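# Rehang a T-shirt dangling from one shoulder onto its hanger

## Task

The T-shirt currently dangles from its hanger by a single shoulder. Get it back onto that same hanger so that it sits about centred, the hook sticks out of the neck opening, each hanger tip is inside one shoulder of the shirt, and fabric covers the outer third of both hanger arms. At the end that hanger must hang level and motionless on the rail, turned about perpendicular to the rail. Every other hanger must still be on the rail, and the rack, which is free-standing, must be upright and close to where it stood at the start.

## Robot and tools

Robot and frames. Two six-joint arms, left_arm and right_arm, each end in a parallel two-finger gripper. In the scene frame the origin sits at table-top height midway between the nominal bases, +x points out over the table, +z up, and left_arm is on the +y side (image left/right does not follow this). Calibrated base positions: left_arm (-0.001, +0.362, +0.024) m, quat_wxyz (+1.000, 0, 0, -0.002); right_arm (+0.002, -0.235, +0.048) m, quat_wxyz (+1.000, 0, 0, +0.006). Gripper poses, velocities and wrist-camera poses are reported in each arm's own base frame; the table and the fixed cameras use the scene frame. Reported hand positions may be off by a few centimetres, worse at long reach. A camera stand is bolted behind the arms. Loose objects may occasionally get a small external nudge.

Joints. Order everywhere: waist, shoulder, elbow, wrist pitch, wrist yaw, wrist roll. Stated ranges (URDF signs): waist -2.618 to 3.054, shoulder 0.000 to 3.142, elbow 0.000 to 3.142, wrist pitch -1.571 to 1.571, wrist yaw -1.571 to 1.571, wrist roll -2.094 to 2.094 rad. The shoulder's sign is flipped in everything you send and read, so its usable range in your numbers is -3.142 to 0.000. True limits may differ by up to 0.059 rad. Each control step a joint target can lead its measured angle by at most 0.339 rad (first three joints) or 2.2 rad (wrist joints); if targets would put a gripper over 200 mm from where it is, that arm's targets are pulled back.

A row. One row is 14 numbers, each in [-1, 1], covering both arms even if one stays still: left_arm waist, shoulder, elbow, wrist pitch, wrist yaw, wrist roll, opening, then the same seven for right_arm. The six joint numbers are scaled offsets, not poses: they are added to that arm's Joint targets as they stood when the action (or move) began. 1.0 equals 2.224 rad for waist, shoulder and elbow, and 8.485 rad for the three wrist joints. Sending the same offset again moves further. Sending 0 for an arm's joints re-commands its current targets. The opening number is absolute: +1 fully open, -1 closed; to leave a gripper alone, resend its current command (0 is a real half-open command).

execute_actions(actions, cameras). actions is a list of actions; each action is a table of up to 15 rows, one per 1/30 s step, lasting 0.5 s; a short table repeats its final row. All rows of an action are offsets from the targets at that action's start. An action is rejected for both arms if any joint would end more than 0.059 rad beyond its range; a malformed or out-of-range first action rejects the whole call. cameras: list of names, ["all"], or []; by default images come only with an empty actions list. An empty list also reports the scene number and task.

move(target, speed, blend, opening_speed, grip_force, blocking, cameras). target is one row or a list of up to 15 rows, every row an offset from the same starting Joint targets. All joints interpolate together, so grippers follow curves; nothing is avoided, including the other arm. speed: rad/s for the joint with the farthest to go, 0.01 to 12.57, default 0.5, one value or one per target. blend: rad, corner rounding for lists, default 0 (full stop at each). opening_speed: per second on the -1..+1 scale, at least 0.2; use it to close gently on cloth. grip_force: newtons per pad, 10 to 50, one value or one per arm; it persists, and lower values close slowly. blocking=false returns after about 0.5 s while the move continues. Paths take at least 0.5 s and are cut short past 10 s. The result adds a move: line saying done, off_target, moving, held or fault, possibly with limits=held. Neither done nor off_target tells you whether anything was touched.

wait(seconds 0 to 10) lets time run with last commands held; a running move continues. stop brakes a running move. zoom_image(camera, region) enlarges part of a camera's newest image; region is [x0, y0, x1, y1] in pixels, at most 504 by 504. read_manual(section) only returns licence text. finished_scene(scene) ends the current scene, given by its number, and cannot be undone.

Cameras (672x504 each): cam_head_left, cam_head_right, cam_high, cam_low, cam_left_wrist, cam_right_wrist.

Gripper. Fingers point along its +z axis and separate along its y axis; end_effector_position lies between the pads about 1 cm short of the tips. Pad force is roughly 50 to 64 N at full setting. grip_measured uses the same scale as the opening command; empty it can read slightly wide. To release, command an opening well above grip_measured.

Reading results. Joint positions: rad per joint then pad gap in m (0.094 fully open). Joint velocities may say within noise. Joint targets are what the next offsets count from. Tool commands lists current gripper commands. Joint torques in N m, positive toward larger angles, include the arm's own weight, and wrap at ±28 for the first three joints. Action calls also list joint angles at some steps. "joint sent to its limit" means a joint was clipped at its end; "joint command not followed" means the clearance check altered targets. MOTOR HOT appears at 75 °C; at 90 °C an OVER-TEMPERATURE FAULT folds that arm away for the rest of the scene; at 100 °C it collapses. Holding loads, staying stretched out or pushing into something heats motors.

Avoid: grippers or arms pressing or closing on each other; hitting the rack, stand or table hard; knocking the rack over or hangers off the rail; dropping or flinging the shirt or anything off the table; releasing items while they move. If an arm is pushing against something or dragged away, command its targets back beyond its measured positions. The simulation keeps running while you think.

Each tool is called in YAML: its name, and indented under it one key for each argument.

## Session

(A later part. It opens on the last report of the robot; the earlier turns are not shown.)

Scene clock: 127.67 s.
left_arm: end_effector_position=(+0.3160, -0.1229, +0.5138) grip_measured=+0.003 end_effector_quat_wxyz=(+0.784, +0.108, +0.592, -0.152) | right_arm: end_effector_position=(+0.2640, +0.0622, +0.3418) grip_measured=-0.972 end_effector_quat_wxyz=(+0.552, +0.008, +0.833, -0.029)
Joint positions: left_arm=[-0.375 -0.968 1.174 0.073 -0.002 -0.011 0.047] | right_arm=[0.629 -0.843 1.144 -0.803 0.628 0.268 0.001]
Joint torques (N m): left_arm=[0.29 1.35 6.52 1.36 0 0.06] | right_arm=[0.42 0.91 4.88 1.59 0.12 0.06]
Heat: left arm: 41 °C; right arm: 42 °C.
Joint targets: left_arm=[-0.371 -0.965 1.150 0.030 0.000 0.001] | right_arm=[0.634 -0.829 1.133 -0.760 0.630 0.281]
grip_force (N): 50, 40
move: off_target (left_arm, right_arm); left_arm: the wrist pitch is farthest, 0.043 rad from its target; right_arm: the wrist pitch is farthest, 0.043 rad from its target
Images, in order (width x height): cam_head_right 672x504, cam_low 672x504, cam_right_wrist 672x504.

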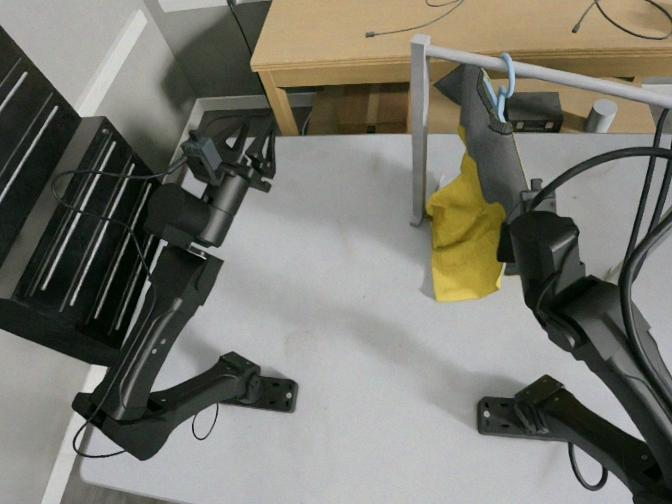

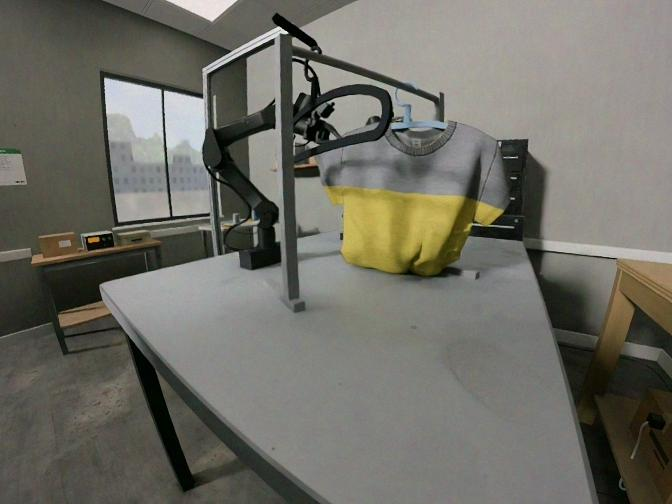

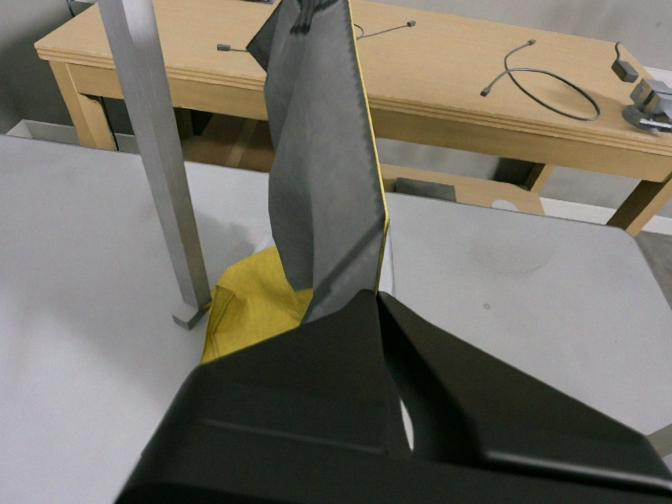

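move:
  target: [0,0,0,0,0,0,0,0.122,-0.1115,0.033,0.0286,0,0,-1]
  speed: 0.25
  cameras: ["all"]

Scene clock: 129.60 s.
left_arm: end_effector_position=(+0.3160, -0.1229, +0.5138) grip_measured=+0.003 end_effector_quat_wxyz=(+0.784, +0.108, +0.592, -0.152) | right_arm: end_effector_position=(+0.2843, +0.1903, +0.3333) grip_measured=-0.972 end_effector_quat_wxyz=(+0.559, -0.097, +0.822, +0.056)
Joint positions: left_arm=[-0.375 -0.968 1.174 0.073 -0.002 -0.011 0.047] | right_arm=[0.902 -1.076 1.163 -0.562 0.628 0.276 0.001]
Joint torques (N m): left_arm=[0.46 1.26 6.38 1.35 -0.03 0.08] | right_arm=[0.31 2 9.32 1.61 0.13 0.06]
Heat: left arm: 41 °C; right arm: 42 °C.
Joint targets: left_arm=[-0.371 -0.965 1.150 0.030 0.000 0.001] | right_arm=[0.906 -1.077 1.206 -0.518 0.630 0.281]
grip_force (N): 50, 40
move: off_target (left_arm, right_arm); left_arm: the wrist pitch is farthest, 0.043 rad from its target; right_arm: the wrist pitch is farthest, 0.045 rad from its target

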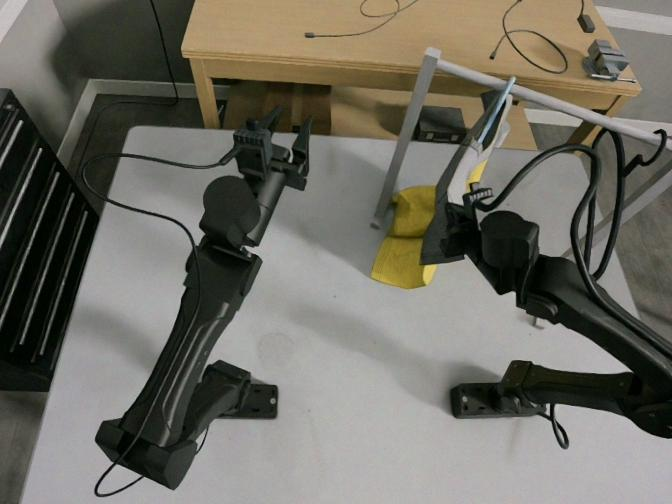

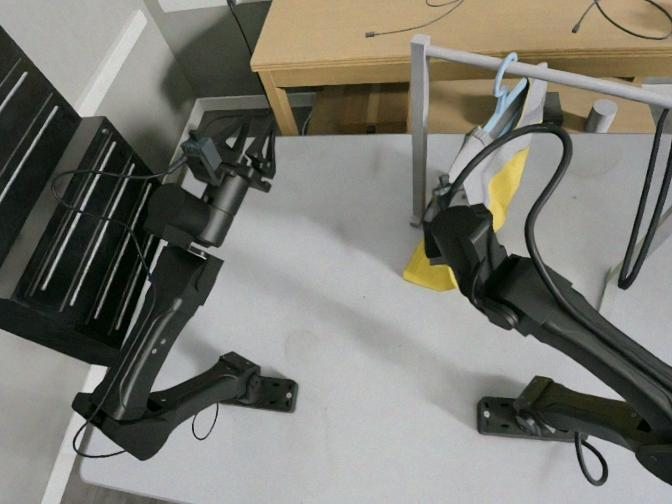

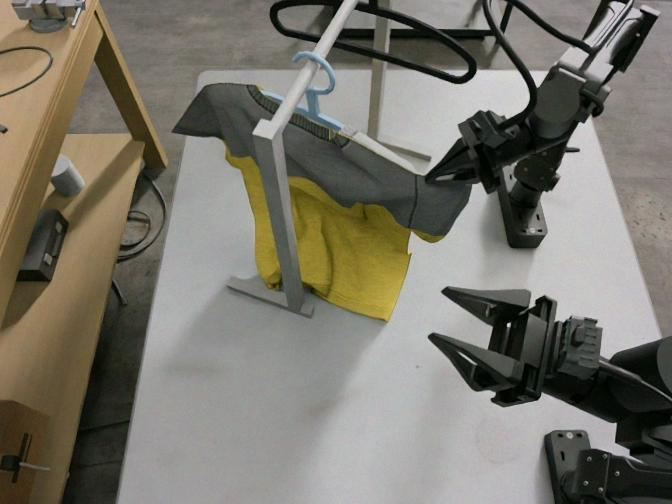

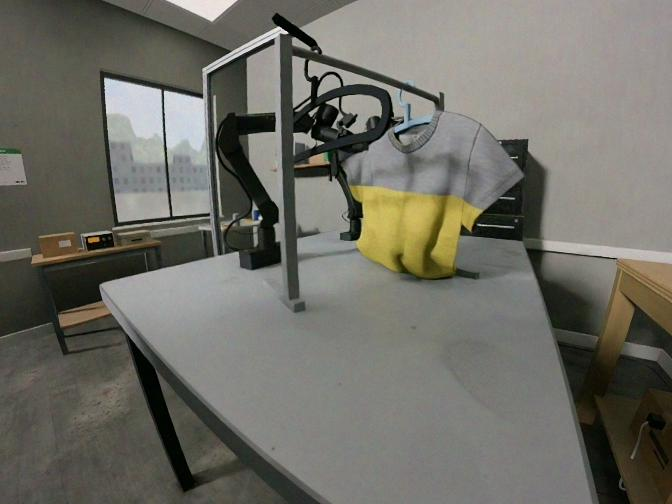

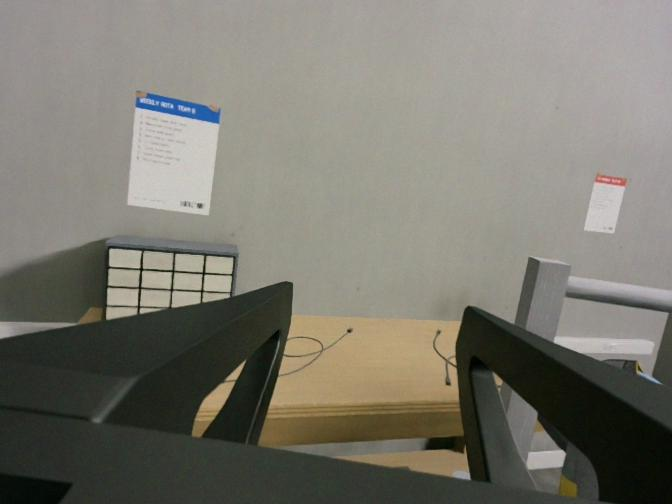

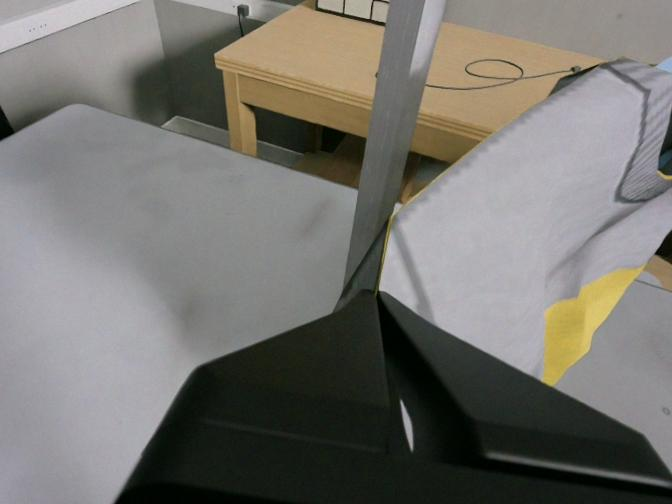

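move:
  target:
    - [0,0,0,0,0,0,0,0,0,0,0,0,0,0.0]
    - [0,0,0,0,0,0,0,0,0.1,0.01,-0.027,0,0,0.0]
  speed: 0.4
  opening_speed: 0.6
  cameras: ["all"]

zoom_image:
  camera: "cam_low"
  region: [250, 50, 530, 300]

zoom_image:
  camera: "cam_high"
  region: [150, 30, 500, 340]

zoom_image:
  camera: "cam_head_right"
  region: [390, 20, 672, 300]

Scene clock: 133.03 s.
left_arm: end_effector_position=(+0.3160, -0.1229, +0.5138) grip_measured=+0.003 end_effector_quat_wxyz=(+0.784, +0.108, +0.592, -0.152) | right_arm: end_effector_position=(+0.2431, +0.1385, +0.3738) grip_measured=-0.002 end_effector_quat_wxyz=(+0.583, -0.083, +0.804, +0.079)
Joint positions: left_arm=[-0.375 -0.968 1.174 0.073 -0.002 -0.011 0.047] | right_arm=[0.902 -0.86 1.195 -0.725 0.626 0.268 0.047]
Joint torques (N m): left_arm=[0.36 1.32 6.35 1.36 -0.01 0.06] | right_arm=[0.31 0.16 8.05 1.04 0.11 0.05]
Heat: left arm: 41 °C; right arm: 42 °C.
Joint targets: left_arm=[-0.371 -0.965 1.150 0.030 0.000 0.001] | right_arm=[0.906 -0.854 1.229 -0.747 0.630 0.281]
grip_force (N): 50, 40
move: off_target (left_arm); left_arm: the wrist pitch is farthest, 0.043 rad from its target

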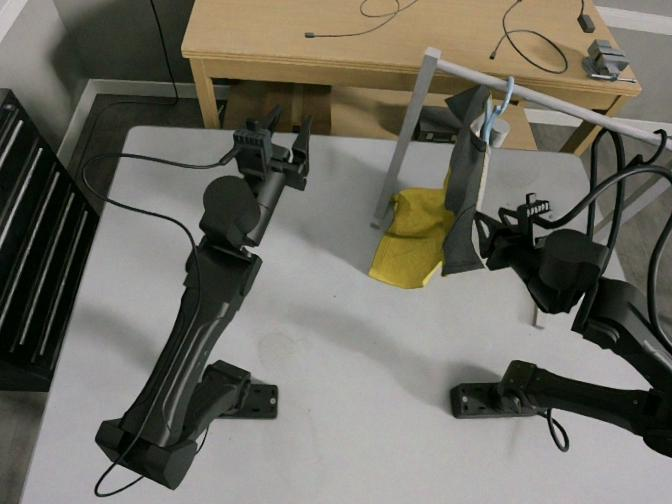

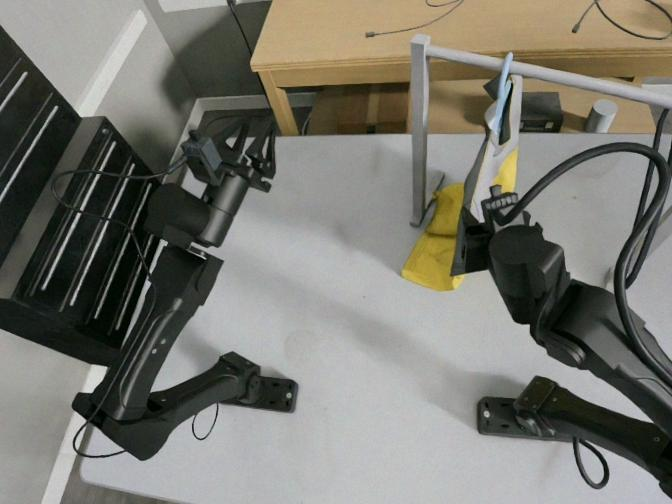

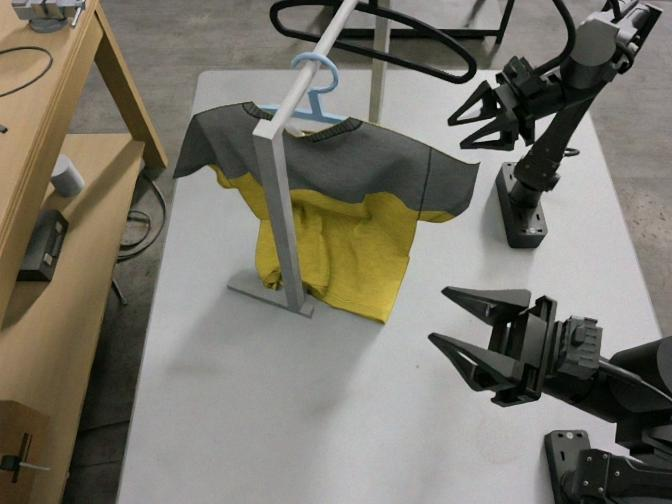

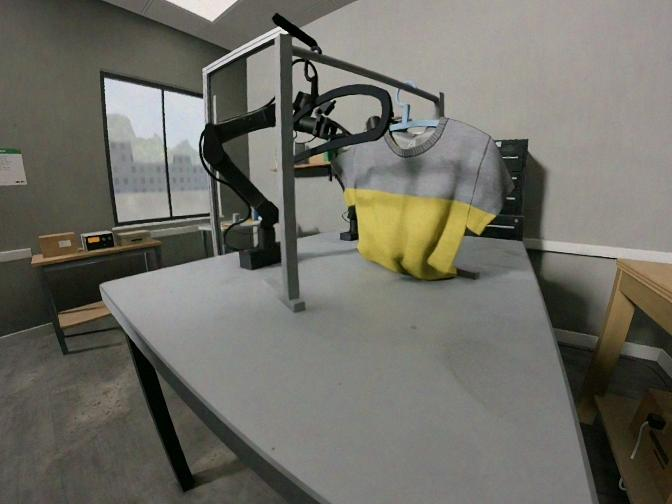

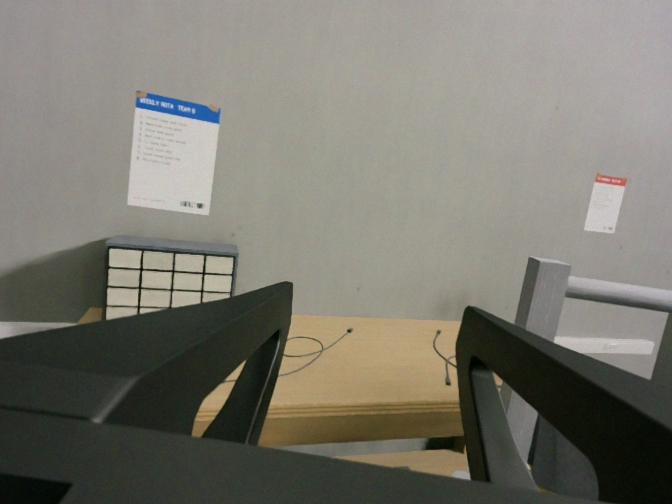

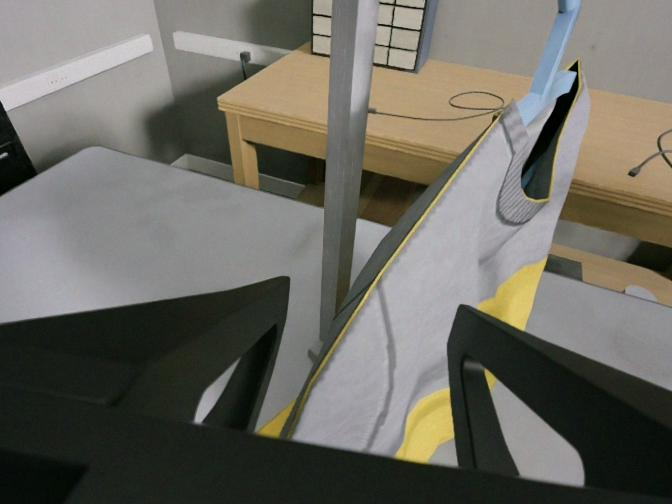

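Scaled by 1.800 from the camera's 672x504 image, which has a finer 960x720 frame.

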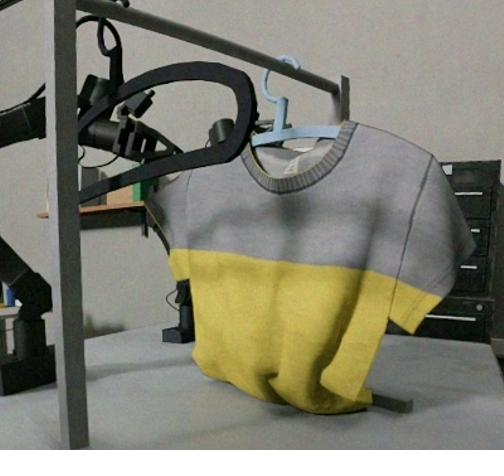

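Scaled by 1.440 from the camera's 672x504 image, which has a finer 960x720 frame.

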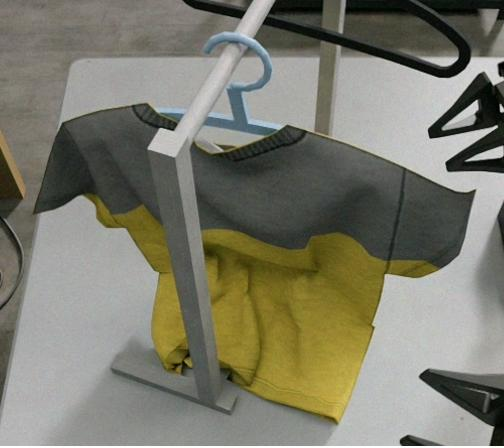

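Scaled by 1.787 from the camera's 672x504 image, which has a finer 960x720 frame.

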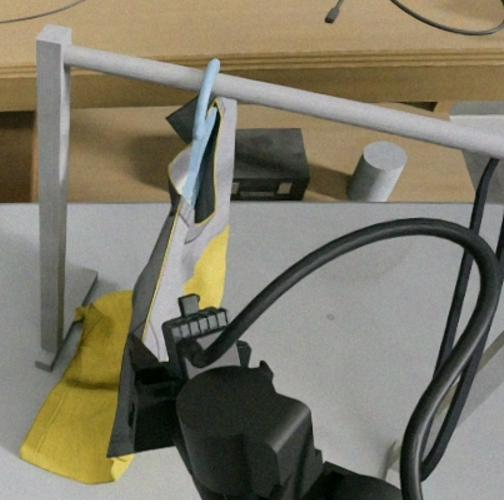

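move:
  target: [0,0,0,0,0,0,0,-0.25,0.2,-0.1,0,-0.05,0,0]
  speed: 0.6
  cameras: ["cam_high","cam_low","cam_head_right","cam_head_left"]

zoom_image:
  camera: "cam_low"
  region: [250, 50, 530, 300]

zoom_image:
  camera: "cam_head_right"
  region: [390, 20, 672, 300]

Scene clock: 135.07 s.
left_arm: end_effector_position=(+0.3160, -0.1229, +0.5138) grip_measured=+0.003 end_effector_quat_wxyz=(+0.784, +0.108, +0.592, -0.152) | right_arm: end_effector_position=(+0.1925, +0.0327, +0.3818) grip_measured=-0.002 end_effector_quat_wxyz=(+0.648, +0.039, +0.749, +0.130)
Joint positions: left_arm=[-0.375 -0.968 1.174 0.073 -0.002 -0.011 0.047] | right_arm=[0.355 -0.418 1.018 -0.729 0.208 0.276 0.047]
Joint torques (N m): left_arm=[0.23 1.33 6.63 1.4 -0.01 0.11] | right_arm=[-0.38 -3.17 3.99 1.2 -0.04 0.05]
Heat: left arm: 41 °C; right arm: 42 °C.
Joint targets: left_arm=[-0.371 -0.965 1.150 0.030 0.000 0.001] | right_arm=[0.350 -0.409 1.006 -0.747 0.206 0.281]
grip_force (N): 50, 40
move: off_target (left_arm); left_arm: the wrist pitch is farthest, 0.043 rad from its target
Images, in order (width x height): cam_head_left 672x504, cam_head_right 672x504, cam_high 672x504, cam_low 672x504.

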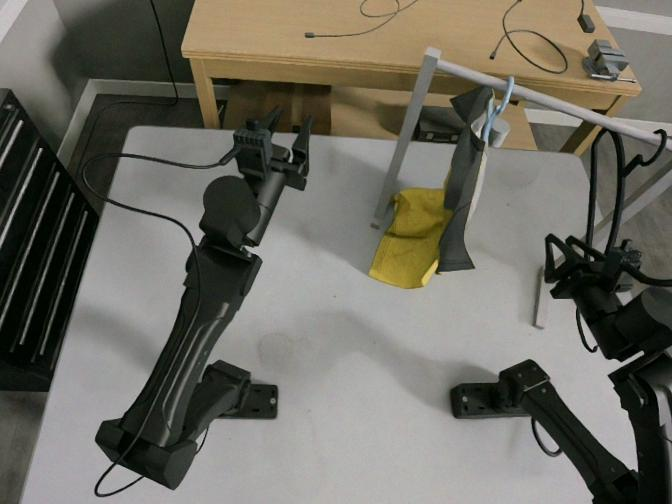

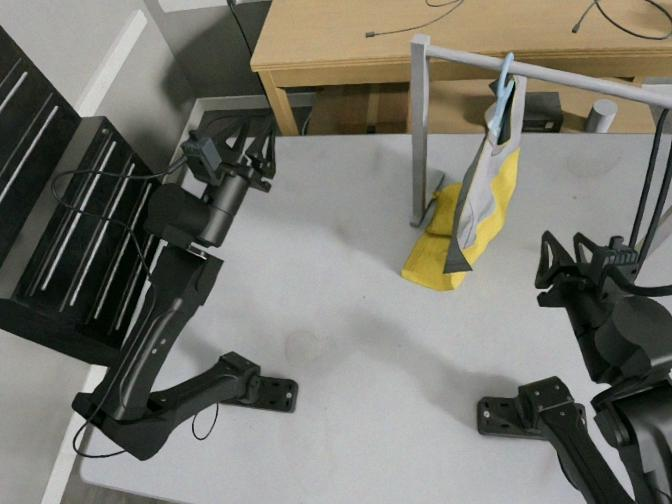

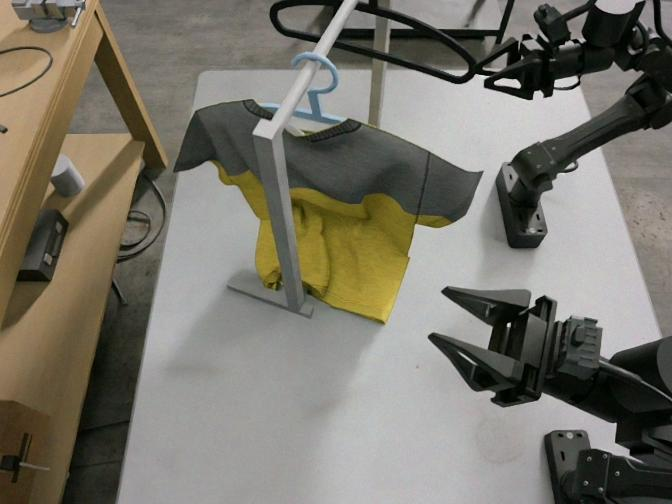

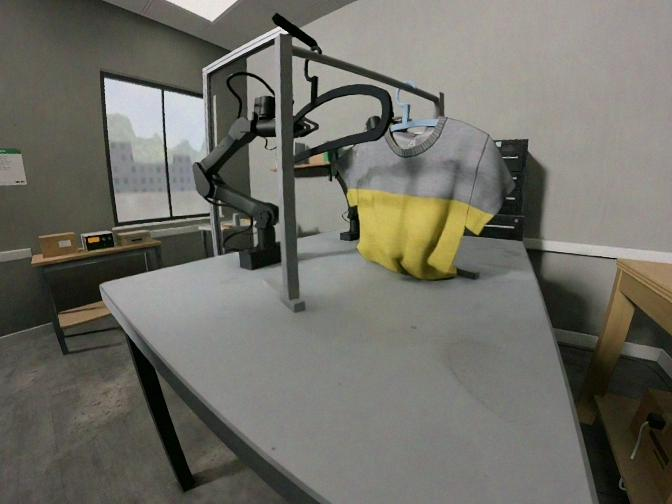

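Scaled by 1.800 from the camera's 672x504 image, which has a finer 960x720 frame.

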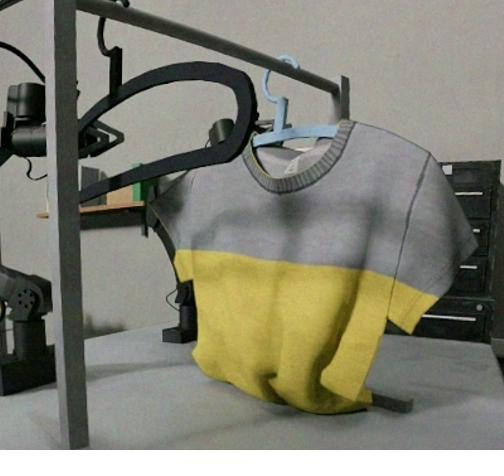

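Scaled by 1.787 from the camera's 672x504 image, which has a finer 960x720 frame.

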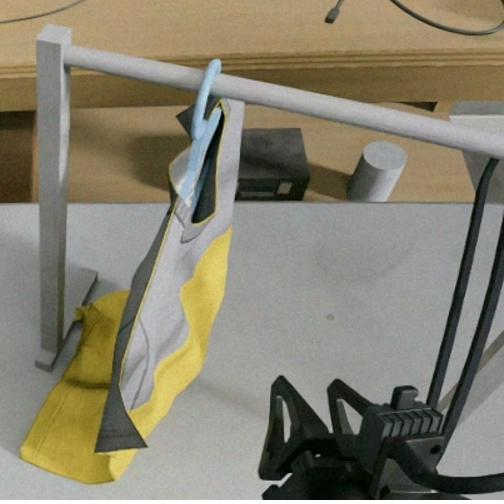

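finished_scene:
  scene: 1

The scene is finished: the task was done.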